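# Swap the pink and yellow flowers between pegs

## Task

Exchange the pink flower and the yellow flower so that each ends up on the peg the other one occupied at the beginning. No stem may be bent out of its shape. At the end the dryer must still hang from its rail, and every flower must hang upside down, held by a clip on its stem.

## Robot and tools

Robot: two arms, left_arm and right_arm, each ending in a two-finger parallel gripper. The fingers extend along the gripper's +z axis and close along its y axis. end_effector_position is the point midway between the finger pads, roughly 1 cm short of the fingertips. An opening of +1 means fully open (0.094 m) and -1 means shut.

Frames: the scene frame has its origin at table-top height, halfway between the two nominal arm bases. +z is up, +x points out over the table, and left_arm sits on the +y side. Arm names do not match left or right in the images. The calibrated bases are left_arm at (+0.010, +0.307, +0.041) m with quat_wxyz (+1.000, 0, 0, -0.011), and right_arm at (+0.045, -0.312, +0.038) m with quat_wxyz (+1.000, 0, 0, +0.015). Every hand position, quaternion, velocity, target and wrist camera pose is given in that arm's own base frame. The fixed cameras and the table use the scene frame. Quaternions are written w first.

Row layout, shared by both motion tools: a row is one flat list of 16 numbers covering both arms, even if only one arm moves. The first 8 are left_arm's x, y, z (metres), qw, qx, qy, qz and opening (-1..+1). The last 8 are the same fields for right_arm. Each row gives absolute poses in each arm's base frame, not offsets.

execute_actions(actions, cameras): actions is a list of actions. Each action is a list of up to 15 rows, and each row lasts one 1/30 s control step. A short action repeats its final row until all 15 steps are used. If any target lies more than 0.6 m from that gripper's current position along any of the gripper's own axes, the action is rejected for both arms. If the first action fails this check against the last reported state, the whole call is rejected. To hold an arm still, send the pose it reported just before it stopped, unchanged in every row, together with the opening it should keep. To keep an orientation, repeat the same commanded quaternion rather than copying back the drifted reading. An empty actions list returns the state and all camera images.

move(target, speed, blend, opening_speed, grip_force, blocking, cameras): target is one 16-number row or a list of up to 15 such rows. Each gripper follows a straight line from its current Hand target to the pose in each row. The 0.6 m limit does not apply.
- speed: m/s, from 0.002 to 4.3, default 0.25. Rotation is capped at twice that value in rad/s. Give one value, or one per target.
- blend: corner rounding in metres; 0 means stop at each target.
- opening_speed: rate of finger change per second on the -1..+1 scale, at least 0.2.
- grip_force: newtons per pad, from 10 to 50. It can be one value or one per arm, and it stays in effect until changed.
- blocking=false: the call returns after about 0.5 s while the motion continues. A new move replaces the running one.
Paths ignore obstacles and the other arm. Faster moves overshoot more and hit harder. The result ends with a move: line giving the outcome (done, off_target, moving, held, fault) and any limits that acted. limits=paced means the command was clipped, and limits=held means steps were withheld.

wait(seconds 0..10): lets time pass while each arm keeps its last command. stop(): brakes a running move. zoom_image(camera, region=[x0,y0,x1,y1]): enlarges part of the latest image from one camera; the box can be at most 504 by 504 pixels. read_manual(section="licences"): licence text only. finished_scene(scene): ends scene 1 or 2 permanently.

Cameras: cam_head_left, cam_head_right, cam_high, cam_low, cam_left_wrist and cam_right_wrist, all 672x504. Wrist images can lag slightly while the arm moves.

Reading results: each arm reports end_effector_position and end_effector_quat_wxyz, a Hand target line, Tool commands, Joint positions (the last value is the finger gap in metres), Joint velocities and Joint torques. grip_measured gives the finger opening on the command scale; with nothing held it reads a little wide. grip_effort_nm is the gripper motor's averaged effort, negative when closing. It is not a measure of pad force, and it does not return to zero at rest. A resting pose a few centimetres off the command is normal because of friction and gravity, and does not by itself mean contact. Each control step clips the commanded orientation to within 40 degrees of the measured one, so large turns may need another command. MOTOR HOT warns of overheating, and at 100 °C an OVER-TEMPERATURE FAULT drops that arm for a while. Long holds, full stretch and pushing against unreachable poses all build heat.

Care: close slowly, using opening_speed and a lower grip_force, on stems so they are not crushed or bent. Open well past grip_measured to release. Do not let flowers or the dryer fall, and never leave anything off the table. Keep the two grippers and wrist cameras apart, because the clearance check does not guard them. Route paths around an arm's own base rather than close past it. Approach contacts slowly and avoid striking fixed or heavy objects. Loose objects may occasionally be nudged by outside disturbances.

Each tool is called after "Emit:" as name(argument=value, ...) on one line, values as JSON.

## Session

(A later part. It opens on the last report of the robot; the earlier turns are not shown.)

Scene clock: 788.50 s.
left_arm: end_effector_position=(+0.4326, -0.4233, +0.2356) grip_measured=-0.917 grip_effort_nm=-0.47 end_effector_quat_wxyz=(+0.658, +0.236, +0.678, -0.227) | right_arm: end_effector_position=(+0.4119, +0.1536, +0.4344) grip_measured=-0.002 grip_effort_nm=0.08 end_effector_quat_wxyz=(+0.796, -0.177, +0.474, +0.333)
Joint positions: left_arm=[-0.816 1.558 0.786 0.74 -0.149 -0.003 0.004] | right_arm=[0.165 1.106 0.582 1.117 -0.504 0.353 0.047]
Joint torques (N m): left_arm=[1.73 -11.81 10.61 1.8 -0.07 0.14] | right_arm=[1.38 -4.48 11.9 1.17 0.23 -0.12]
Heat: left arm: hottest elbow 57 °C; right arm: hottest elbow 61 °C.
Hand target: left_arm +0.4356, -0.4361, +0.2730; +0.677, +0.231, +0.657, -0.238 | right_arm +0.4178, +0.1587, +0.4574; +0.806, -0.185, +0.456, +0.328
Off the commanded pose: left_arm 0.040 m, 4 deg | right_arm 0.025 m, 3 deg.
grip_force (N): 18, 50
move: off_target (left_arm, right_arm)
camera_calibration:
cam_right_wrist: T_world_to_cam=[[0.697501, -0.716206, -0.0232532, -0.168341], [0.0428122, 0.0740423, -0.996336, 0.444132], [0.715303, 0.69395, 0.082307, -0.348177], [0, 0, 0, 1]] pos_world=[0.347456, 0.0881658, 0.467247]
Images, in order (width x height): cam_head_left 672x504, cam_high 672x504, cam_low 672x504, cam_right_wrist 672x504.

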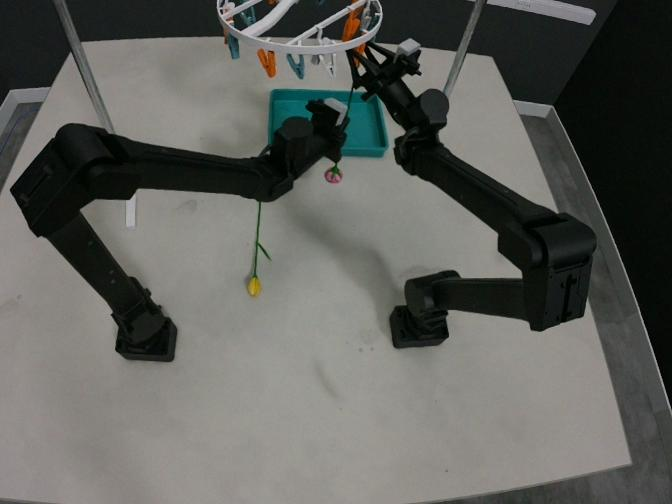

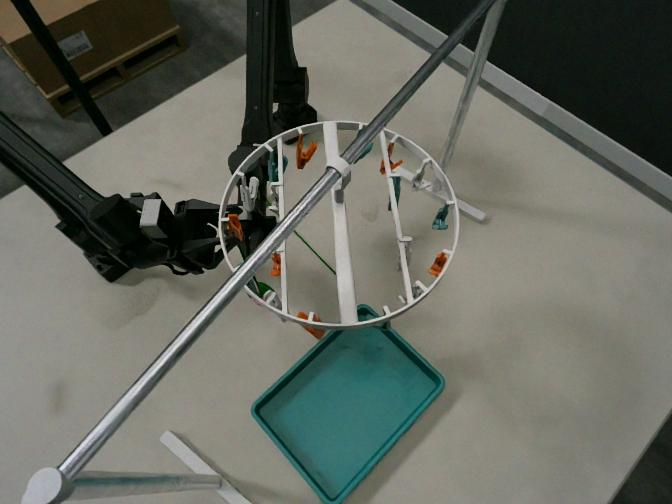

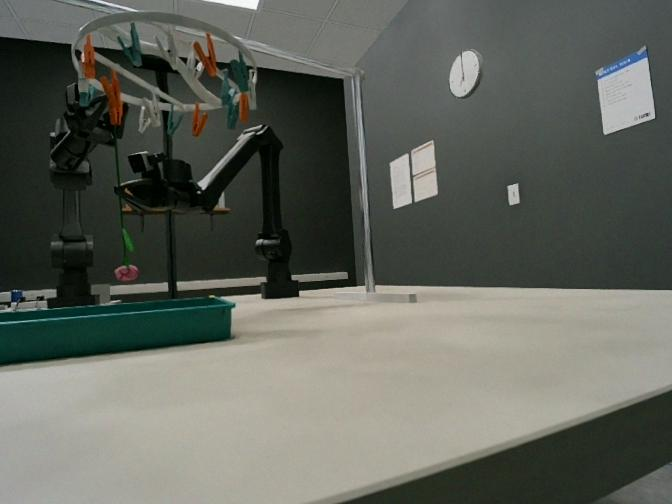

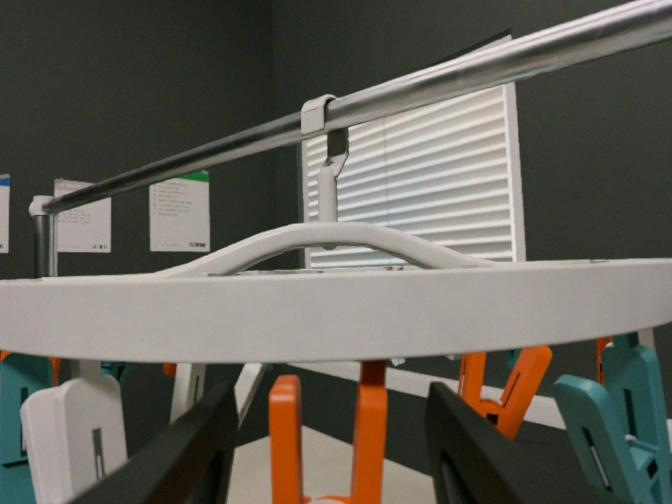

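Emit:
move(target=[[0.4373,-0.4379,0.273,0.6775,0.2308,0.6565,-0.2382,0.0,0.4192,0.1593,0.458,0.8062,-0.1856,0.4561,0.3281,0.0],[0.350,-0.355,0.255,0.6775,0.2308,0.6565,-0.2382,0.0,0.377,0.119,0.42,0.8062,-0.1856,0.4561,0.3281,0.0]], speed=[0.05,0.08], opening_speed=0.6, grip_force=[50, 50], cameras=["cam_low", "cam_high", "cam_right_wrist", "cam_left_wrist"])

Scene clock: 811.30 s.
left_arm: end_effector_position=(+0.3555, -0.3527, +0.2420) grip_measured=-0.002 grip_effort_nm=0.06 end_effector_quat_wxyz=(+0.666, +0.231, +0.670, -0.232) | right_arm: end_effector_position=(+0.3810, +0.1230, +0.4196) grip_measured=-0.001 grip_effort_nm=0.08 end_effector_quat_wxyz=(+0.805, -0.189, +0.459, +0.326)
Joint positions: left_arm=[-0.841 1.295 0.51 0.779 -0.173 -0.003 0.047] | right_arm=[0.067 1.058 0.483 1.235 -0.595 0.405 0.047]
Joint torques (N m): left_arm=[1.67 -7.88 6.76 3.03 -0.08 0.15] | right_arm=[-0.38 -4.66 6.78 1.95 0.12 0.2]
Heat: left arm: hottest elbow 61 °C; right arm: hottest elbow 61 °C.
Hand target: left_arm +0.3501, -0.3550, +0.2548; +0.677, +0.231, +0.657, -0.238 | right_arm +0.3771, +0.1191, +0.4201; +0.806, -0.186, +0.456, +0.328
Off the commanded pose: left_arm 0.014 m, 2 deg | right_arm 0.006 m, 1 deg.
move: off_target (left_arm)
camera_calibration:
cam_left_wrist: T_world_to_cam=[[-0.614511, -0.788823, -0.0116055, -0.0570096], [-0.329508, 0.270005, -0.904722, 0.469173], [0.716798, -0.552138, -0.425845, -0.2541], [0, 0, 0, 1]] pos_world=[0.301702, -0.311948, 0.315602]
cam_right_wrist: T_world_to_cam=[[0.698353, -0.715592, 0.015192, -0.185509], [0.0847761, 0.0616207, -0.994493, 0.417727], [0.710715, 0.695795, 0.103698, -0.311099], [0, 0, 0, 1]] pos_world=[0.315241, 0.0579717, 0.450505]
Images, in order (width x height): cam_high 672x504, cam_low 672x504, cam_left_wrist 672x504, cam_right_wrist 672x504.

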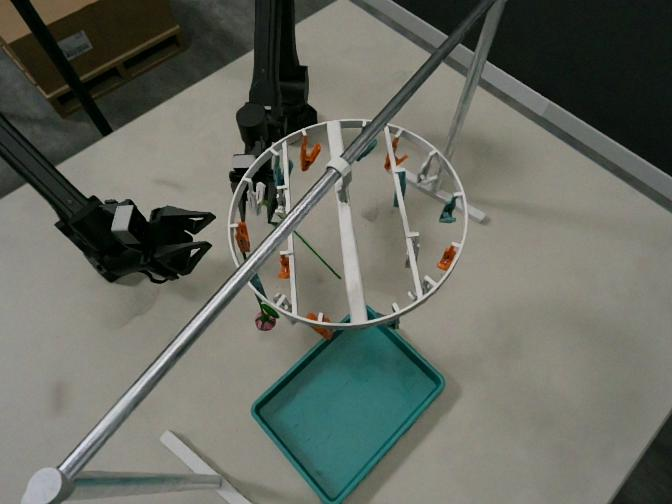

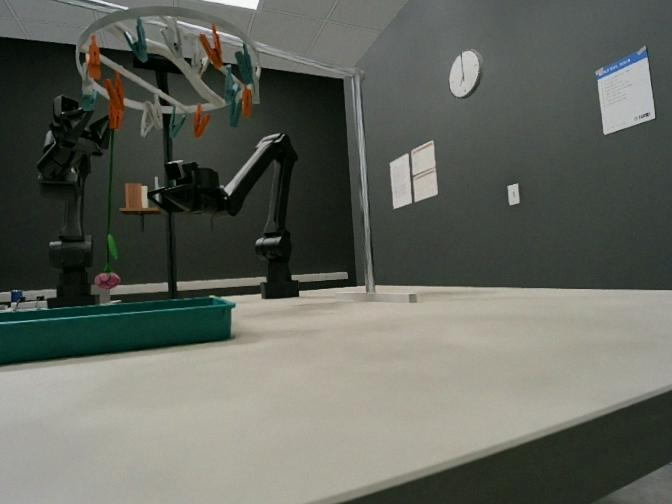

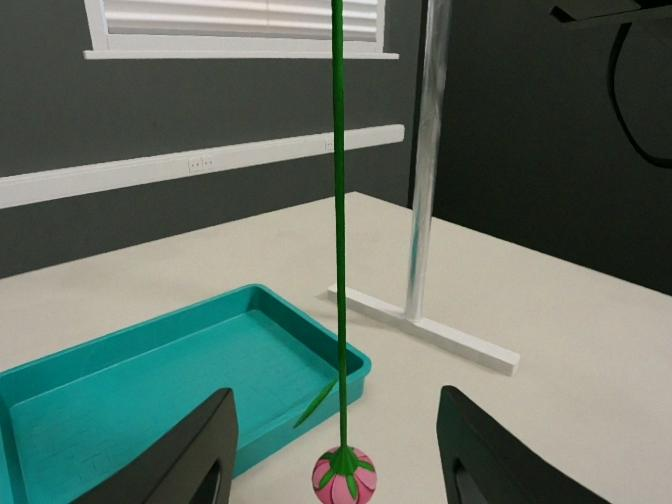

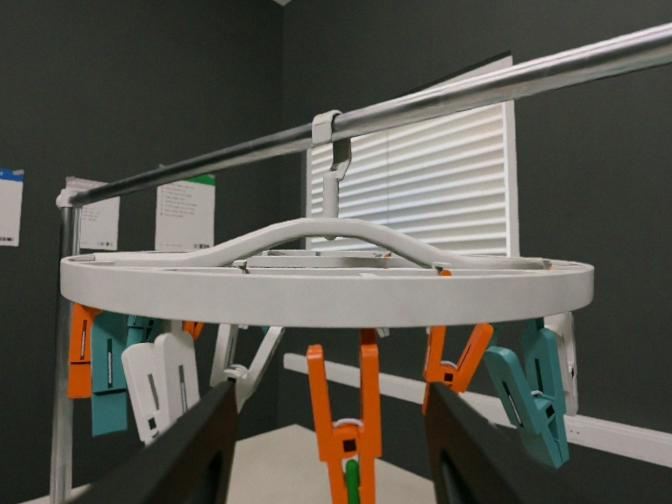

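Emit:
move(target=[[0.315,-0.322,0.255,0.6775,0.2308,0.6565,-0.2382,0.0,0.356,0.099,0.40,0.8062,-0.1856,0.4561,0.3281,0.0],[0.36,-0.10,0.28,0.6677,0.3151,0.5603,-0.3755,0.0,0.345,0.11,0.38,0.8062,-0.1856,0.4561,0.3281,0.3],[0.432,-0.085,0.395,0.7351,0.2634,0.4683,-0.4134,0.0,0.305,0.360,0.10,0.0,0.0384,0.9993,0.0,0.3]], speed=[0.15,0.25,0.3], blend=[0.02,0.03,0.0], cameras=["all"])

Scene clock: 828.23 s.
left_arm: end_effector_position=(+0.4243, -0.0812, +0.3784) grip_measured=-0.002 grip_effort_nm=0.06 end_effector_quat_wxyz=(+0.727, +0.250, +0.489, -0.412) | right_arm: end_effector_position=(+0.2965, +0.3428, +0.0879) grip_measured=+0.299 grip_effort_nm=0.08 end_effector_quat_wxyz=(-0.009, +0.035, +0.999, -0.012)
Joint positions: left_arm=[0.155 1.357 0.613 1.55 0.989 -0.759 0.047] | right_arm=[0.859 1.644 1.191 -1.147 0.002 0.929 0.061]
Joint torques (N m): left_arm=[1.67 -5.83 9.57 1.73 -0.43 -0.06] | right_arm=[1.49 -14.1 10.7 -0.05 -0.03 0.2]
Heat: left arm: hottest elbow 58 °C; right arm: hottest elbow 58 °C.
Hand target: left_arm +0.4310, -0.0850, +0.3949; +0.735, +0.263, +0.471, -0.411 | right_arm +0.3045, +0.3594, +0.1002; +0.000, +0.038, +0.999, +0.000
Off the commanded pose: left_arm 0.019 m, 3 deg | right_arm 0.023 m, 2 deg.
joint sent to its limit (left arm) — joint 4 (wrist pitch), upper limit. The joint targets still meet the commanded pose.
move: off_target (left_arm, right_arm); blend cut to 0 m at target 2
camera_calibration:
cam_left_wrist: T_world_to_cam=[[-0.838275, -0.544471, 0.0291005, 0.300421], [-0.039052, 0.00671972, -0.999215, 0.433027], [0.543848, -0.838753, -0.0268957, -0.196353], [0, 0, 0, 1]] pos_world=[0.375532, -0.00403047, 0.418664]
cam_right_wrist: T_world_to_cam=[[-0.0607323, -0.997972, 0.0190734, 0.357382], [-0.900425, 0.0630223, 0.430422, 0.247904], [-0.430751, 0.00896632, -0.902426, 0.292808], [0, 0, 0, 1]] pos_world=[0.371051, 0.338408, 0.150718]

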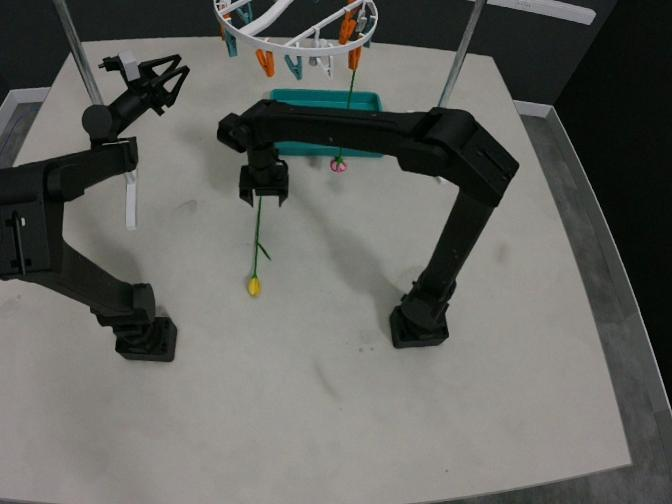

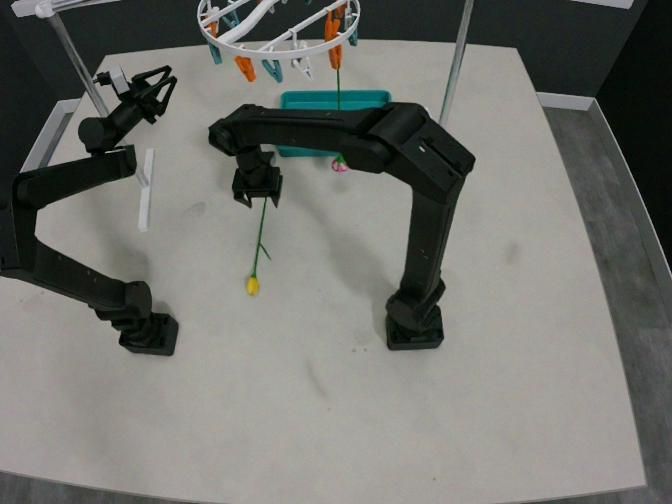

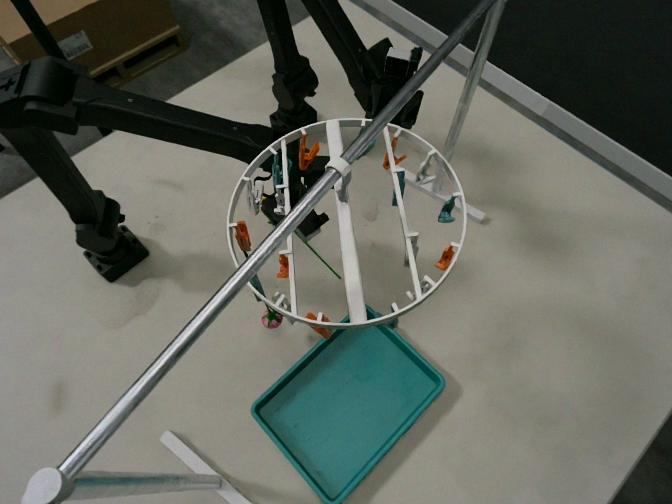

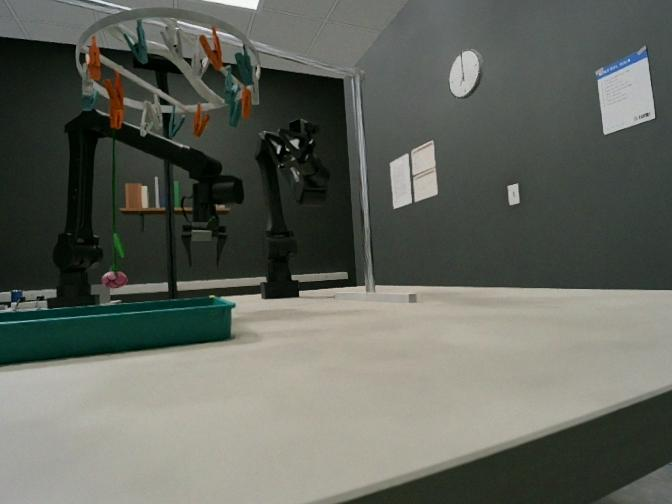

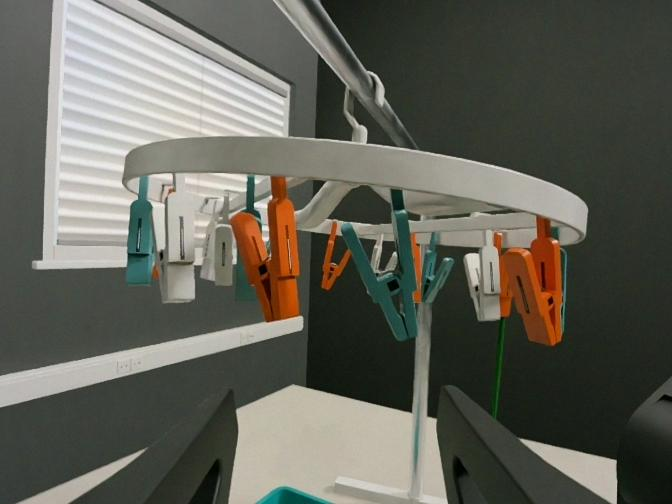

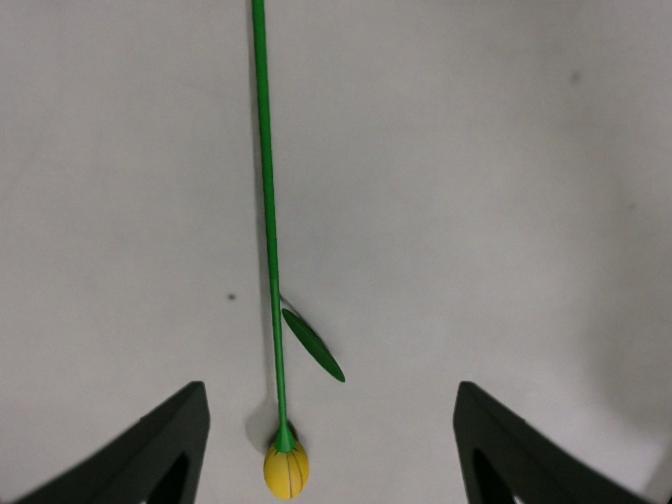

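Emit:
move(target=[0.432,-0.085,0.395,0.7351,0.2634,0.4683,-0.4134,0.0,0.305,0.387,0.03,0.0,0.0384,0.9993,0.0,0.3], speed=0.12, cameras=["cam_right_wrist"])

Scene clock: 842.93 s.
left_arm: end_effector_position=(+0.4243, -0.0812, +0.3784) grip_measured=-0.002 grip_effort_nm=0.06 end_effector_quat_wxyz=(+0.727, +0.250, +0.489, -0.412) | right_arm: end_effector_position=(+0.2993, +0.3724, +0.0264) grip_measured=+0.299 grip_effort_nm=0.07 end_effector_quat_wxyz=(-0.008, +0.035, +0.999, -0.011)
Joint positions: left_arm=[0.155 1.357 0.613 1.55 0.989 -0.759 0.047] | right_arm=[0.895 1.78 1.191 -1.008 0.001 0.965 0.061]
Joint torques (N m): left_arm=[1.61 -5.77 9.58 1.74 -0.43 -0.06] | right_arm=[1.44 -15.68 8.66 0.64 -0.02 0.19]
Heat: left arm: hottest elbow 60 °C; right arm: hottest elbow 57 °C.
Hand target: left_arm +0.4310, -0.0850, +0.3949; +0.735, +0.263, +0.471, -0.411 | right_arm +0.3047, +0.3867, +0.0303; +0.000, +0.038, +0.999, +0.000
Off the commanded pose: left_arm 0.019 m, 3 deg | right_arm 0.016 m, 2 deg.
joint sent to its limit (left arm) — joint 4 (wrist pitch), upper limit. The joint targets still meet the commanded pose.
move: off_target (left_arm, right_arm)
camera_calibration:
cam_right_wrist: T_world_to_cam=[[-0.0603839, -0.998027, 0.0172051, 0.388208], [-0.901389, 0.061925, 0.428559, 0.275704], [-0.428779, 0.0103696, -0.90335, 0.237173], [0, 0, 0, 1]] pos_world=[0.373653, 0.36791, 0.0894159]
Images, in order (width x height): cam_right_wrist 672x504.

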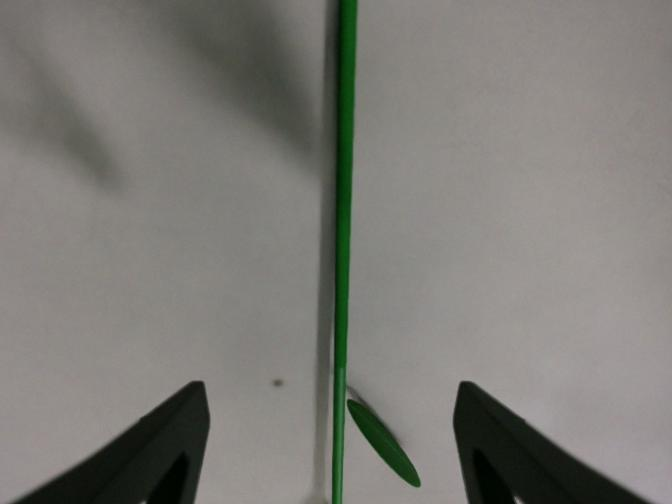

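Emit:
move(target=[0.432,-0.085,0.395,0.7351,0.2634,0.4683,-0.4134,0.0,0.286,0.387,-0.005,0.0,0.0384,0.9993,0.0,0.0], speed=0.1, cameras=["cam_right_wrist"])

Scene clock: 848.63 s.
left_arm: end_effector_position=(+0.4243, -0.0812, +0.3784) grip_measured=-0.002 grip_effort_nm=0.06 end_effector_quat_wxyz=(+0.727, +0.250, +0.489, -0.412) | right_arm: end_effector_position=(+0.2906, +0.3863, +0.0029) grip_measured=+0.001 grip_effort_nm=-0.08 end_effector_quat_wxyz=(+0.003, +0.034, +0.999, +0.003)
Joint positions: left_arm=[0.155 1.357 0.613 1.55 0.989 -0.759 0.047] | right_arm=[0.927 1.809 1.158 -0.91 0.001 0.995 0.047]
Joint torques (N m): left_arm=[1.67 -5.83 9.58 1.73 -0.43 -0.06] | right_arm=[1.14 -15.85 5.86 0.77 0.01 0.18]
Heat: left arm: hottest elbow 60 °C; right arm: hottest elbow 56 °C.
Hand target: left_arm +0.4310, -0.0850, +0.3949; +0.735, +0.263, +0.471, -0.411 | right_arm +0.2860, +0.3869, -0.0049; +0.000, +0.038, +0.999, +0.000
Off the commanded pose: left_arm 0.019 m, 3 deg | right_arm 0.009 m, 1 deg.
joint sent to its limit (left arm) — joint 4 (wrist pitch), upper limit. The joint targets still meet the commanded pose.
move: off_target (left_arm)
camera_calibration:
cam_right_wrist: T_world_to_cam=[[-0.0593087, -0.998161, -0.0125199, 0.401737], [-0.910888, 0.0489837, 0.409737, 0.284947], [-0.40837, 0.0357052, -0.912118, 0.196362], [0, 0, 0, 1]] pos_world=[0.36357, 0.380029, 0.0673814]
Images, in order (width x height): cam_right_wrist 672x504.

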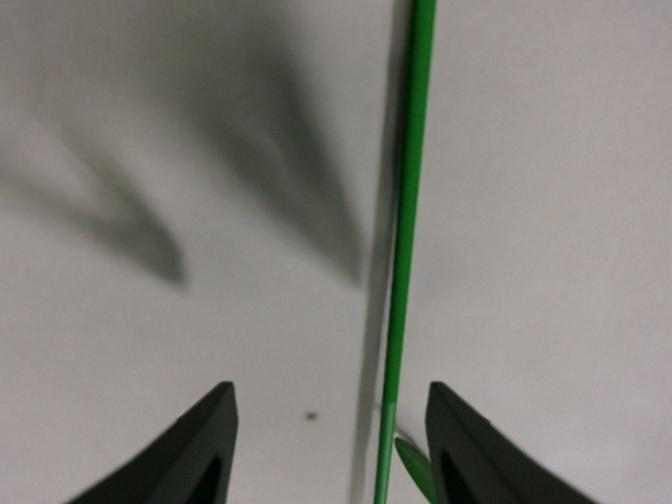

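Emit:
move(target=[0.432,-0.085,0.395,0.7351,0.2634,0.4683,-0.4134,0.0,0.286,0.367,-0.012,0.0,0.0384,0.9993,0.0,0.1], speed=0.06, cameras=["cam_right_wrist"])

Scene clock: 852.13 s.
left_arm: end_effector_position=(+0.4243, -0.0812, +0.3784) grip_measured=-0.002 grip_effort_nm=0.06 end_effector_quat_wxyz=(+0.727, +0.250, +0.489, -0.412) | right_arm: end_effector_position=(+0.2830, +0.3703, -0.0130) grip_measured=+0.099 grip_effort_nm=0.07 end_effector_quat_wxyz=(-0.002, +0.038, +0.999, -0.004)
Joint positions: left_arm=[0.155 1.357 0.613 1.55 0.989 -0.759 0.047] | right_arm=[0.92 1.809 1.105 -0.875 0.001 0.996 0.052]
Joint torques (N m): left_arm=[1.73 -5.83 9.58 1.74 -0.43 -0.06] | right_arm=[-0.09 -17.14 5.37 0.66 0.01 -0.06]
Heat: left arm: hottest elbow 60 °C; right arm: hottest elbow 56 °C.
Hand target: left_arm +0.4310, -0.0850, +0.3949; +0.735, +0.263, +0.471, -0.411 | right_arm +0.2860, +0.3671, -0.0120; +0.000, +0.038, +0.999, +0.000
Off the commanded pose: left_arm 0.019 m, 3 deg | right_arm 0.005 m, 1 deg.
joint sent to its limit (left arm) — joint 4 (wrist pitch), upper limit. The joint targets still meet the commanded pose.
move: off_target (left_arm)
camera_calibration:
cam_right_wrist: T_world_to_cam=[[-0.0677338, -0.9977, 0.00277322, 0.387498], [-0.905847, 0.0626624, 0.418946, 0.278961], [-0.418156, 0.0258647, -0.908007, 0.185839], [0, 0, 0, 1]] pos_world=[0.356652, 0.364319, 0.0507991]
Images, in order (width x height): cam_right_wrist 672x504.

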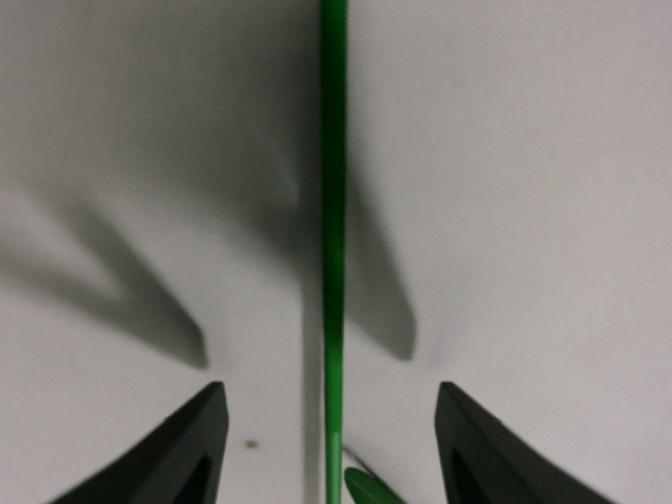

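Emit:
move(target=[[0.432,-0.085,0.395,0.7351,0.2634,0.4683,-0.4134,0.0,0.286,0.367,-0.0195,0.0,0.0384,0.9993,0.0,0.1],[0.432,-0.085,0.395,0.7351,0.2634,0.4683,-0.4134,0.0,0.286,0.367,-0.0195,0.0,0.0384,0.9993,0.0,-0.78]], speed=0.04, opening_speed=0.8, grip_force=[50, 50], cameras=["cam_right_wrist"])

Scene clock: 857.60 s.
left_arm: end_effector_position=(+0.4243, -0.0812, +0.3784) grip_measured=-0.002 grip_effort_nm=0.06 end_effector_quat_wxyz=(+0.727, +0.250, +0.489, -0.412) | right_arm: end_effector_position=(+0.2842, +0.3718, -0.0147) grip_measured=-0.778 grip_effort_nm=-0.08 end_effector_quat_wxyz=(+0.002, +0.038, +0.999, +0.001)
Joint positions: left_arm=[0.155 1.357 0.613 1.55 0.989 -0.759 0.047] | right_arm=[0.92 1.809 1.099 -0.856 0.001 0.996 0.01]
Joint torques (N m): left_arm=[1.61 -5.83 9.58 1.73 -0.43 -0.06] | right_arm=[-0.15 -15.85 5.35 0.72 0 -0.05]
Heat: left arm: hottest elbow 60 °C; right arm: hottest elbow 55 °C.
Hand target: left_arm +0.4310, -0.0850, +0.3949; +0.735, +0.263, +0.471, -0.411 | right_arm +0.2859, +0.3671, -0.0194; +0.000, +0.038, +0.999, +0.000
Off the commanded pose: left_arm 0.019 m, 3 deg | right_arm 0.007 m, 0 deg.
joint sent to its limit (left arm) — joint 4 (wrist pitch), upper limit. The joint targets still meet the commanded pose.
move: off_target (left_arm)
camera_calibration:
cam_right_wrist: T_world_to_cam=[[-0.0676736, -0.997672, -0.00844061, 0.388872], [-0.909194, 0.0581839, 0.412286, 0.283129], [-0.410835, 0.035575, -0.911015, 0.178959], [0, 0, 0, 1]] pos_world=[0.357258, 0.365127, 0.0495861]
Images, in order (width x height): cam_right_wrist 672x504.

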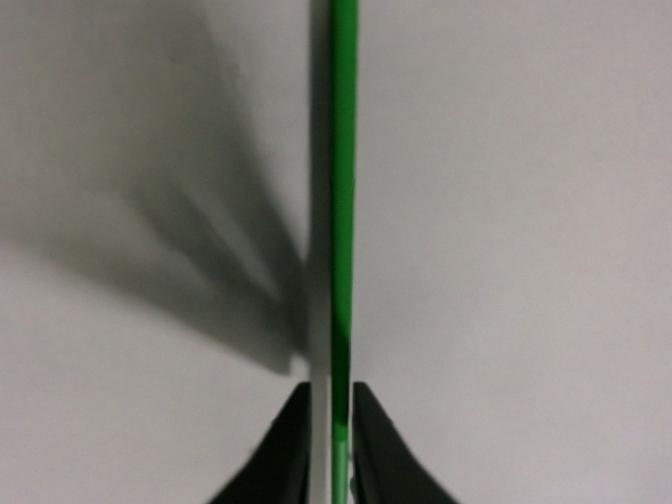

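Emit:
move(target=[[0.432,-0.085,0.395,0.7351,0.2634,0.4683,-0.4134,0.0,0.286,0.367,-0.0300,0.0,0.0384,0.9993,0.0,-0.7]], speed=0.03, cameras=["cam_right_wrist"])

Scene clock: 863.07 s.
left_arm: end_effector_position=(+0.4243, -0.0812, +0.3784) grip_measured=-0.002 grip_effort_nm=0.06 end_effector_quat_wxyz=(+0.727, +0.250, +0.489, -0.412) | right_arm: end_effector_position=(+0.2852, +0.3731, -0.0200) grip_measured=-0.701 grip_effort_nm=0.08 end_effector_quat_wxyz=(+0.005, +0.038, +0.999, +0.006)
Joint positions: left_arm=[0.155 1.357 0.613 1.55 0.989 -0.759 0.047] | right_arm=[0.92 1.817 1.092 -0.831 0.001 0.996 0.014]
Joint torques (N m): left_arm=[1.67 -5.83 9.59 1.73 -0.43 -0.05] | right_arm=[-0.03 -15.09 5.3 0.76 0 -0.06]
Heat: left arm: hottest elbow 61 °C; right arm: hottest elbow 54 °C.
Hand target: left_arm +0.4310, -0.0850, +0.3949; +0.735, +0.263, +0.471, -0.411 | right_arm +0.2858, +0.3670, -0.0298; +0.000, +0.038, +0.999, +0.000
Off the commanded pose: left_arm 0.019 m, 3 deg | right_arm 0.012 m, 1 deg.
joint sent to its limit (left arm) — joint 4 (wrist pitch), upper limit. The joint targets still meet the commanded pose.
move: off_target (left_arm, right_arm)
camera_calibration:
cam_right_wrist: T_world_to_cam=[[-0.0675959, -0.997557, -0.0176462, 0.390013], [-0.911932, 0.0545997, 0.406693, 0.288065], [-0.404736, 0.0435829, -0.913394, 0.169749], [0, 0, 0, 1]] pos_world=[0.357763, 0.365933, 0.0447756]
Images, in order (width x height): cam_right_wrist 672x504.

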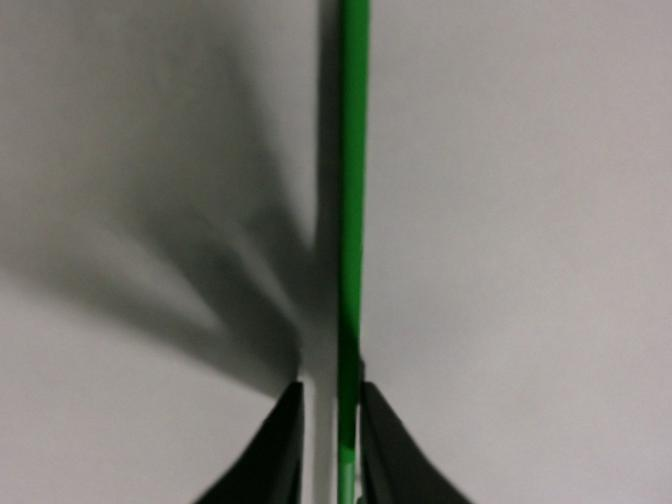

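Emit:
move(target=[[0.432,-0.085,0.395,0.7351,0.2634,0.4683,-0.4134,0.0,0.285,0.364,-0.0370,0.0,0.0384,0.9993,0.0,-0.7],[0.432,-0.085,0.395,0.7351,0.2634,0.4683,-0.4134,0.0,0.285,0.364,-0.0370,0.0,0.0384,0.9993,0.0,-0.8]], speed=0.03, cameras=["cam_right_wrist"])

Emit:
move(target=[0.432,-0.085,0.395,0.7351,0.2634,0.4683,-0.4134,0.0,0.285,0.364,-0.0370,0.0,0.0384,0.9993,0.0,-0.95], speed=0.03, grip_force=[50, 18], opening_speed=0.4, cameras=["cam_right_wrist"])

Scene clock: 868.03 s.
left_arm: end_effector_position=(+0.4243, -0.0812, +0.3784) grip_measured=-0.002 grip_effort_nm=0.06 end_effector_quat_wxyz=(+0.727, +0.250, +0.489, -0.412) | right_arm: end_effector_position=(+0.2857, +0.3727, -0.0228) grip_measured=-0.798 grip_effort_nm=-0.09 end_effector_quat_wxyz=(+0.007, +0.039, +0.999, +0.010)
Joint positions: left_arm=[0.155 1.357 0.613 1.55 0.989 -0.759 0.047] | right_arm=[0.918 1.817 1.083 -0.812 0.001 0.996 0.009]
Joint torques (N m): left_arm=[1.67 -5.89 9.58 1.73 -0.43 -0.06] | right_arm=[-0.15 -14.45 4.88 0.81 0 -0.07]
Heat: left arm: hottest elbow 61 °C; right arm: hottest elbow 53 °C.
Hand target: left_arm +0.4310, -0.0850, +0.3949; +0.735, +0.263, +0.471, -0.411 | right_arm +0.2846, +0.3638, -0.0366; +0.000, +0.038, +0.999, +0.000
Off the commanded pose: left_arm 0.019 m, 3 deg | right_arm 0.017 m, 1 deg.
joint sent to its limit (left arm) — joint 4 (wrist pitch), upper limit. The joint targets still meet the commanded pose.
move: off_target (left_arm, right_arm); target 2's new opening was sent with right_arm's hand 0.016 m and 1 deg from that target
camera_calibration:
cam_right_wrist: T_world_to_cam=[[-0.0690503, -0.997296, -0.0251615, 0.389733], [-0.913902, 0.0531228, 0.402443, 0.290748], [-0.400018, 0.050784, -0.915099, 0.163338], [0, 0, 0, 1]] pos_world=[0.357965, 0.364939, 0.042267]
Images, in order (width x height): cam_right_wrist 672x504.

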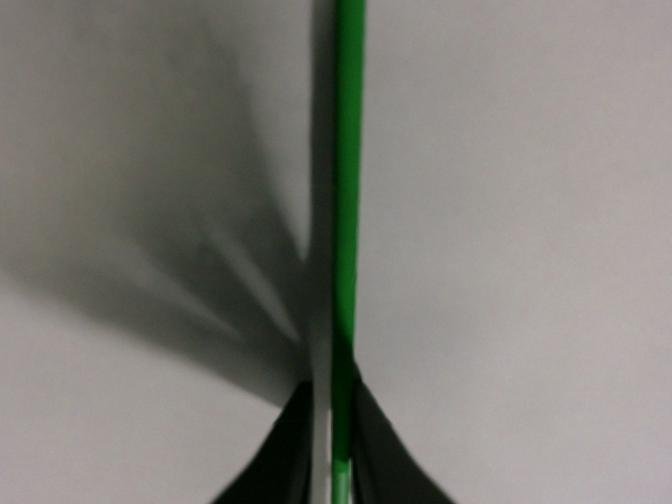

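Scene clock: 868.73 s.
left_arm: end_effector_position=(+0.4243, -0.0812, +0.3784) grip_measured=-0.002 grip_effort_nm=0.06 end_effector_quat_wxyz=(+0.727, +0.250, +0.489, -0.412) | right_arm: end_effector_position=(+0.2857, +0.3727, -0.0228) grip_measured=-0.907 grip_effort_nm=-0.43 end_effector_quat_wxyz=(+0.007, +0.039, +0.999, +0.010)
Joint positions: left_arm=[0.155 1.357 0.613 1.55 0.989 -0.759 0.047] | right_arm=[0.918 1.817 1.083 -0.812 0.001 0.996 0.004]
Joint torques (N m): left_arm=[1.67 -5.83 9.58 1.73 -0.43 -0.06] | right_arm=[-0.21 -14.27 4.83 0.88 0.01 -0.08]
Heat: left arm: hottest elbow 61 °C; right arm: hottest elbow 53 °C.
Hand target: left_arm +0.4310, -0.0850, +0.3949; +0.735, +0.263, +0.471, -0.411 | right_arm +0.2846, +0.3638, -0.0366; +0.000, +0.038, +0.999, +0.000
Off the commanded pose: left_arm 0.019 m, 3 deg | right_arm 0.017 m, 1 deg.
joint sent to its limit (left arm) — joint 4 (wrist pitch), upper limit. The joint targets still meet the commanded pose.
grip_force (N): 50, 18
move: off_target (left_arm, right_arm)
camera_calibration:
cam_right_wrist: T_world_to_cam=[[-0.0690503, -0.997296, -0.0251615, 0.389733], [-0.913902, 0.0531228, 0.402443, 0.290748], [-0.400018, 0.050784, -0.915099, 0.163338], [0, 0, 0, 1]] pos_world=[0.357965, 0.364939, 0.042267]
Images, in order (width x height): cam_right_wrist 672x504.

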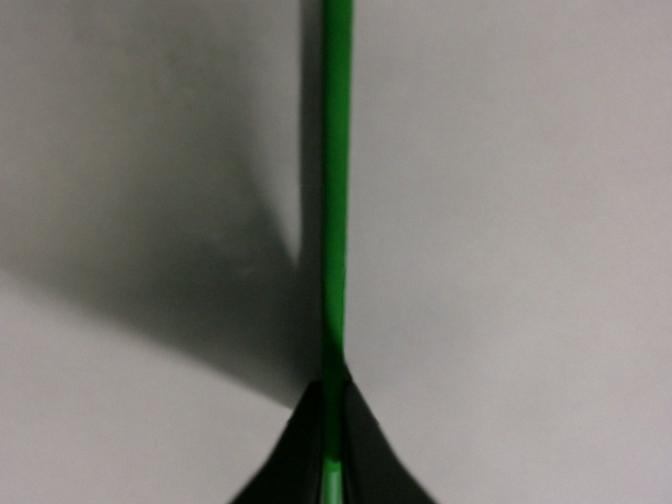

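Emit:
move(target=[[0.432,-0.085,0.395,0.7351,0.2634,0.4683,-0.4134,0.0,0.286,0.367,0.07,0.0,0.0384,0.9993,0.0,-0.95],[0.432,-0.085,0.395,0.7351,0.2634,0.4683,-0.4134,0.0,0.31,0.345,0.225,0.7045,-0.1403,0.6804,0.1452,-0.95]], speed=[0.1,0.3], blend=[0.02,0], cameras=["all"])

Emit:
zoom_image(camera="cam_left_wrist", region=[290, 150, 490, 370])

Scene clock: 879.57 s.
left_arm: end_effector_position=(+0.4243, -0.0812, +0.3784) grip_measured=-0.002 grip_effort_nm=0.06 end_effector_quat_wxyz=(+0.727, +0.250, +0.489, -0.412) | right_arm: end_effector_position=(+0.3072, +0.3491, +0.2300) grip_measured=-0.907 grip_effort_nm=-0.44 end_effector_quat_wxyz=(+0.703, -0.137, +0.681, +0.154)
Joint positions: left_arm=[0.155 1.357 0.613 1.55 0.989 -0.759 0.047] | right_arm=[1.084 1.331 0.453 0.923 0.669 -0.01 0.004]
Joint torques (N m): left_arm=[1.73 -5.83 9.58 1.73 -0.43 -0.06] | right_arm=[-0.21 -6.3 5.65 2.65 -0.1 -0.11]
Heat: left arm: hottest elbow 61 °C; right arm: hottest elbow 52 °C.
Hand target: left_arm +0.4310, -0.0850, +0.3949; +0.735, +0.263, +0.471, -0.411 | right_arm +0.3099, +0.3450, +0.2251; +0.704, -0.140, +0.681, +0.145
Off the commanded pose: left_arm 0.019 m, 3 deg | right_arm 0.007 m, 1 deg.
joint sent to its limit (left arm) — joint 4 (wrist pitch), upper limit. The joint targets still meet the commanded pose.
grip_force (N): 50, 18
move: off_target (left_arm)
camera_calibration:
cam_left_wrist: T_world_to_cam=[[-0.838275, -0.544471, 0.0291005, 0.300421], [-0.039052, 0.00671972, -0.999215, 0.433027], [0.543848, -0.838753, -0.0268957, -0.196353], [0, 0, 0, 1]] pos_world=[0.375532, -0.00403047, 0.418664]
cam_right_wrist: T_world_to_cam=[[0.408294, -0.912809, -0.00871166, 0.194107], [-0.352633, -0.148914, -0.923837, 0.413148], [0.841989, 0.380269, -0.382687, -0.214594], [0, 0, 0, 1]] pos_world=[0.247123, 0.32031, 0.30125]

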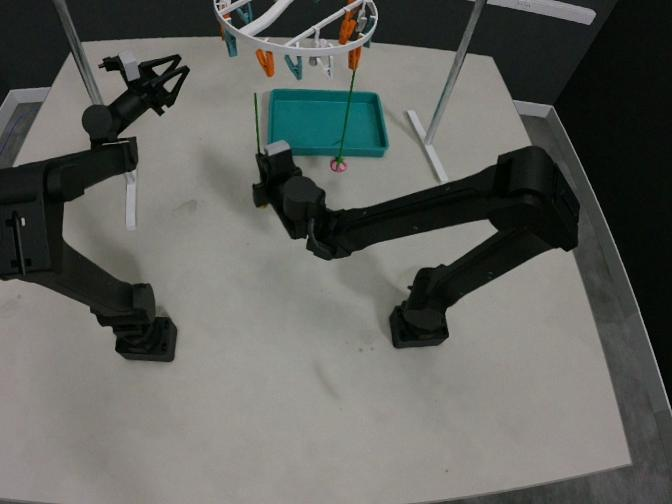

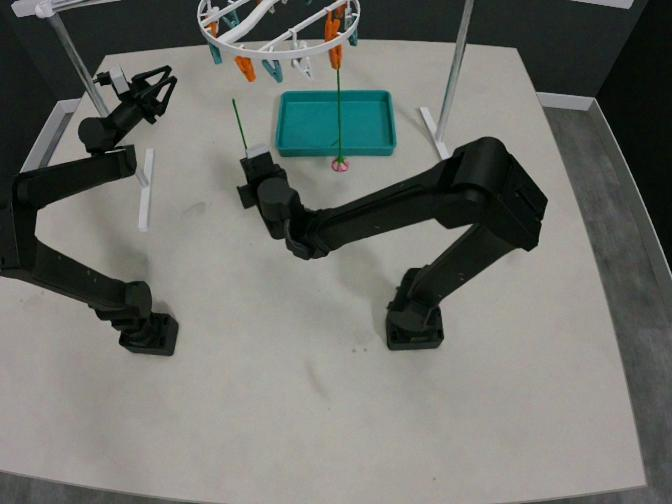

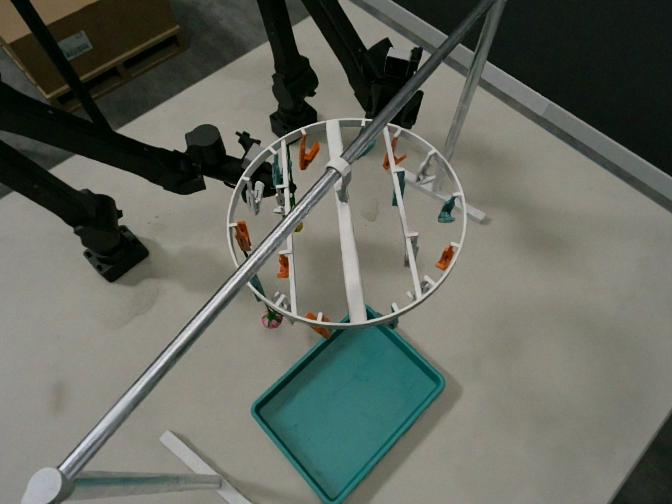

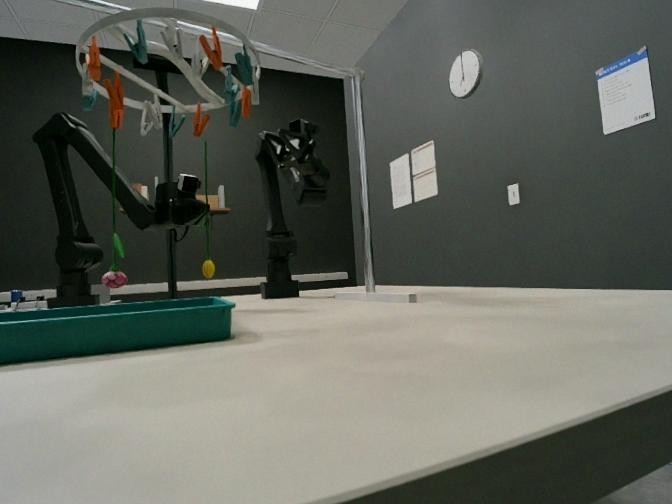

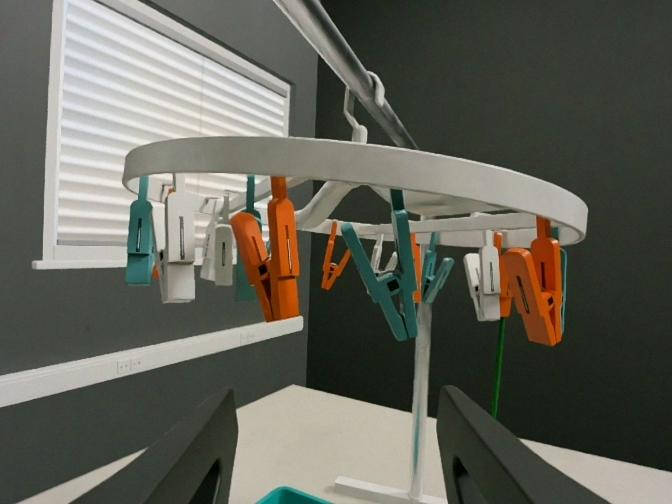

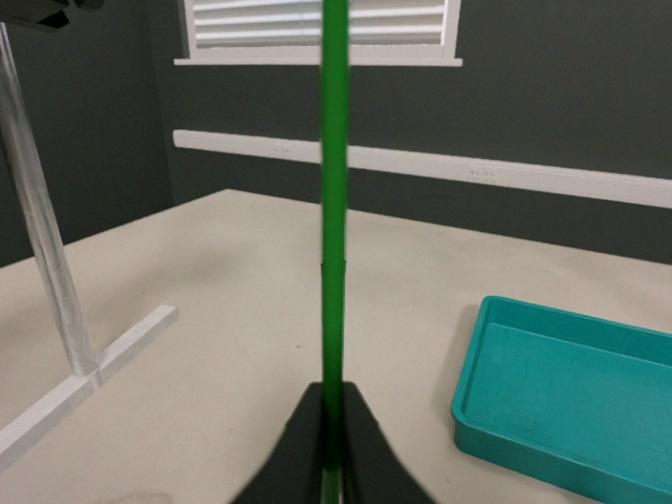

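Scaled by 2.291 from the camera's 672x504 image, which has a finer 960x720 frame.

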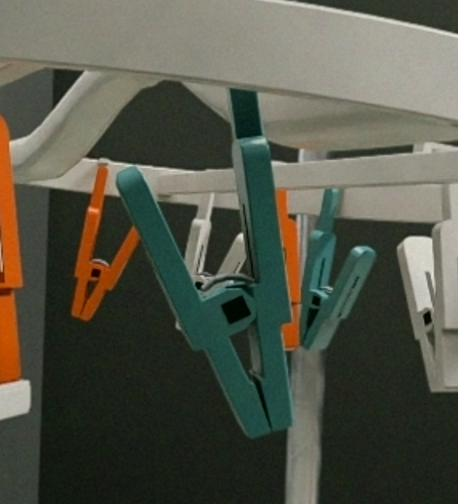

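Emit:
move(target=[0.455,-0.149,0.4215,0.7351,0.2634,0.4683,-0.4134,0.0,0.31,0.345,0.225,0.7045,-0.1403,0.6804,0.1452,-0.95], speed=0.12, cameras=["cam_left_wrist"])

Scene clock: 899.57 s.
left_arm: end_effector_position=(+0.4521, -0.1445, +0.3915) grip_measured=-0.002 grip_effort_nm=0.06 end_effector_quat_wxyz=(+0.720, +0.248, +0.492, -0.421) | right_arm: end_effector_position=(+0.3072, +0.3491, +0.2300) grip_measured=-0.907 grip_effort_nm=-0.44 end_effector_quat_wxyz=(+0.703, -0.137, +0.681, +0.154)
Joint positions: left_arm=[-0.026 1.351 0.685 1.312 0.861 -0.582 0.047] | right_arm=[1.084 1.331 0.453 0.923 0.669 -0.011 0.004]
Joint torques (N m): left_arm=[1.9 -8.64 10.44 0.91 -0.34 0.18] | right_arm=[-0.26 -6.36 5.63 2.65 -0.1 -0.12]
Heat: left arm: hottest elbow 61 °C; right arm: hottest elbow 50 °C.
Hand target: left_arm +0.4533, -0.1485, +0.4211; +0.735, +0.263, +0.468, -0.414 | right_arm +0.3099, +0.3450, +0.2251; +0.704, -0.140, +0.681, +0.145
Off the commanded pose: left_arm 0.030 m, 4 deg | right_arm 0.007 m, 1 deg.
grip_force (N): 50, 18
move: off_target (left_arm)
camera_calibration:
cam_left_wrist: T_world_to_cam=[[-0.846251, -0.530696, 0.0471331, 0.287376], [-0.0566096, 0.00159882, -0.998395, 0.454442], [0.529769, -0.847561, -0.0313955, -0.257314], [0, 0, 0, 1]] pos_world=[0.405235, -0.0663063, 0.432089]
Images, in order (width x height): cam_left_wrist 672x504.

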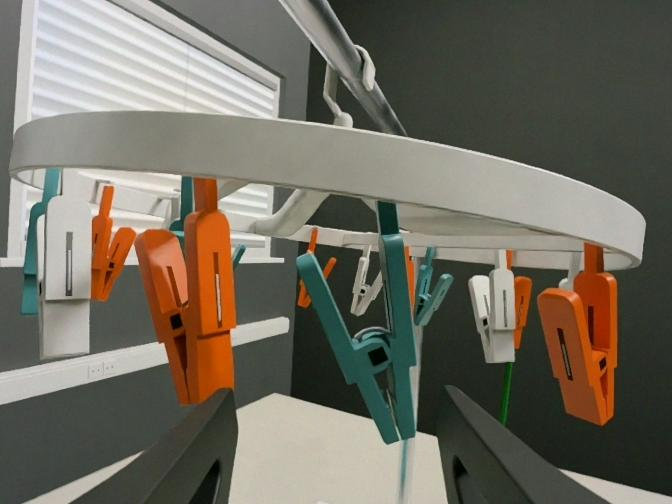

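Emit:
move(target=[0.4540,-0.157,0.4370,0.7351,0.2634,0.4683,-0.4134,0.0,0.31,0.345,0.225,0.7045,-0.1403,0.6804,0.1452,-0.95], speed=0.06, cameras=["cam_left_wrist"])

Scene clock: 907.50 s.
left_arm: end_effector_position=(+0.4517, -0.1515, +0.4065) grip_measured=-0.002 grip_effort_nm=0.06 end_effector_quat_wxyz=(+0.721, +0.248, +0.492, -0.420) | right_arm: end_effector_position=(+0.3072, +0.3491, +0.2300) grip_measured=-0.907 grip_effort_nm=-0.44 end_effector_quat_wxyz=(+0.703, -0.137, +0.681, +0.154)
Joint positions: left_arm=[-0.046 1.316 0.705 1.243 0.845 -0.561 0.047] | right_arm=[1.084 1.331 0.453 0.923 0.669 -0.011 0.004]
Joint torques (N m): left_arm=[1.67 -8.29 10.81 1.01 -0.33 0.2] | right_arm=[-0.09 -6.18 5.68 2.66 -0.11 -0.11]
Heat: left arm: hottest elbow 62 °C; right arm: hottest elbow 49 °C.
Hand target: left_arm +0.4521, -0.1565, +0.4367; +0.735, +0.263, +0.468, -0.414 | right_arm +0.3099, +0.3450, +0.2251; +0.704, -0.140, +0.681, +0.145
Off the commanded pose: left_arm 0.031 m, 4 deg | right_arm 0.007 m, 1 deg.
grip_force (N): 50, 18
move: off_target (left_arm)
camera_calibration:
cam_left_wrist: T_world_to_cam=[[-0.84529, -0.532387, 0.0452711, 0.282707], [-0.0551901, 0.00272302, -0.998472, 0.469036], [0.531451, -0.846497, -0.0316842, -0.263015], [0, 0, 0, 1]] pos_world=[0.404634, -0.0734089, 0.447188]
Images, in order (width x height): cam_left_wrist 672x504.

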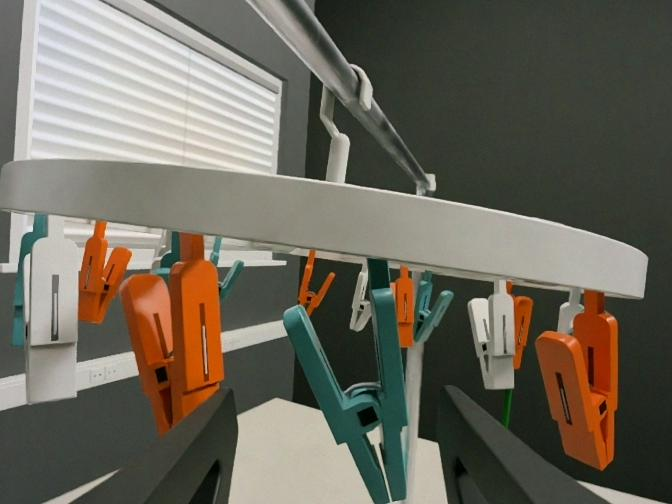

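Emit:
move(target=[0.4700,-0.1870,0.4515,0.7351,0.2634,0.4683,-0.4134,0.0,0.31,0.345,0.225,0.7045,-0.1403,0.6804,0.1452,-0.95], speed=0.05, cameras=["cam_left_wrist", "cam_low"])

Scene clock: 913.93 s.
left_arm: end_effector_position=(+0.4634, -0.1807, +0.4268) grip_measured=-0.002 grip_effort_nm=0.06 end_effector_quat_wxyz=(+0.724, +0.253, +0.487, -0.418) | right_arm: end_effector_position=(+0.3072, +0.3491, +0.2300) grip_measured=-0.907 grip_effort_nm=-0.44 end_effector_quat_wxyz=(+0.703, -0.137, +0.681, +0.154)
Joint positions: left_arm=[-0.121 1.316 0.771 1.144 0.786 -0.494 0.047] | right_arm=[1.084 1.331 0.453 0.923 0.669 -0.011 0.004]
Joint torques (N m): left_arm=[1.73 -7.36 11.34 1.01 -0.31 0.19] | right_arm=[-0.15 -6.24 5.71 2.63 -0.11 -0.12]
Heat: left arm: hottest elbow 61 °C; right arm: hottest elbow 49 °C.
Hand target: left_arm +0.4684, -0.1863, +0.4511; +0.735, +0.263, +0.468, -0.413 | right_arm +0.3099, +0.3450, +0.2251; +0.704, -0.140, +0.681, +0.145
Off the commanded pose: left_arm 0.026 m, 3 deg | right_arm 0.007 m, 1 deg.
grip_force (N): 50, 18
move: off_target (left_arm)
camera_calibration:
cam_left_wrist: T_world_to_cam=[[-0.84613, -0.532084, 0.0308158, 0.28274], [-0.0395028, 0.00494886, -0.999207, 0.483423], [0.53151, -0.846677, -0.0252062, -0.296165], [0, 0, 0, 1]] pos_world=[0.415746, -0.102706, 0.466862]
Images, in order (width x height): cam_low 672x504, cam_left_wrist 672x504.

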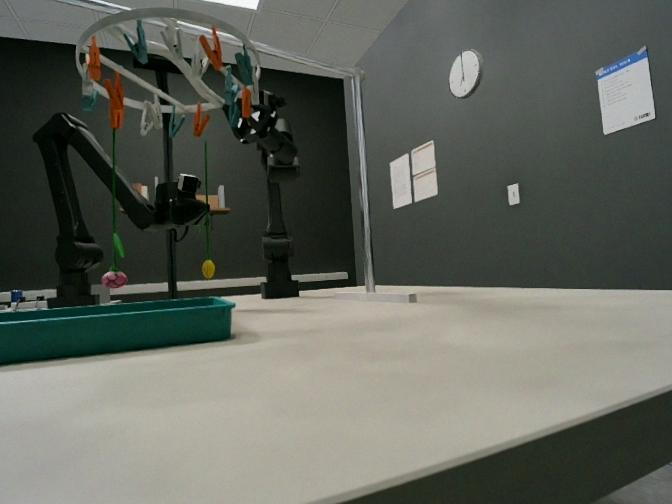

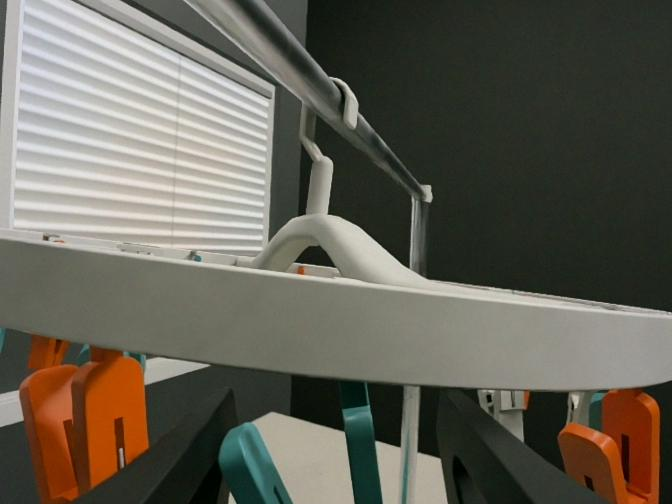

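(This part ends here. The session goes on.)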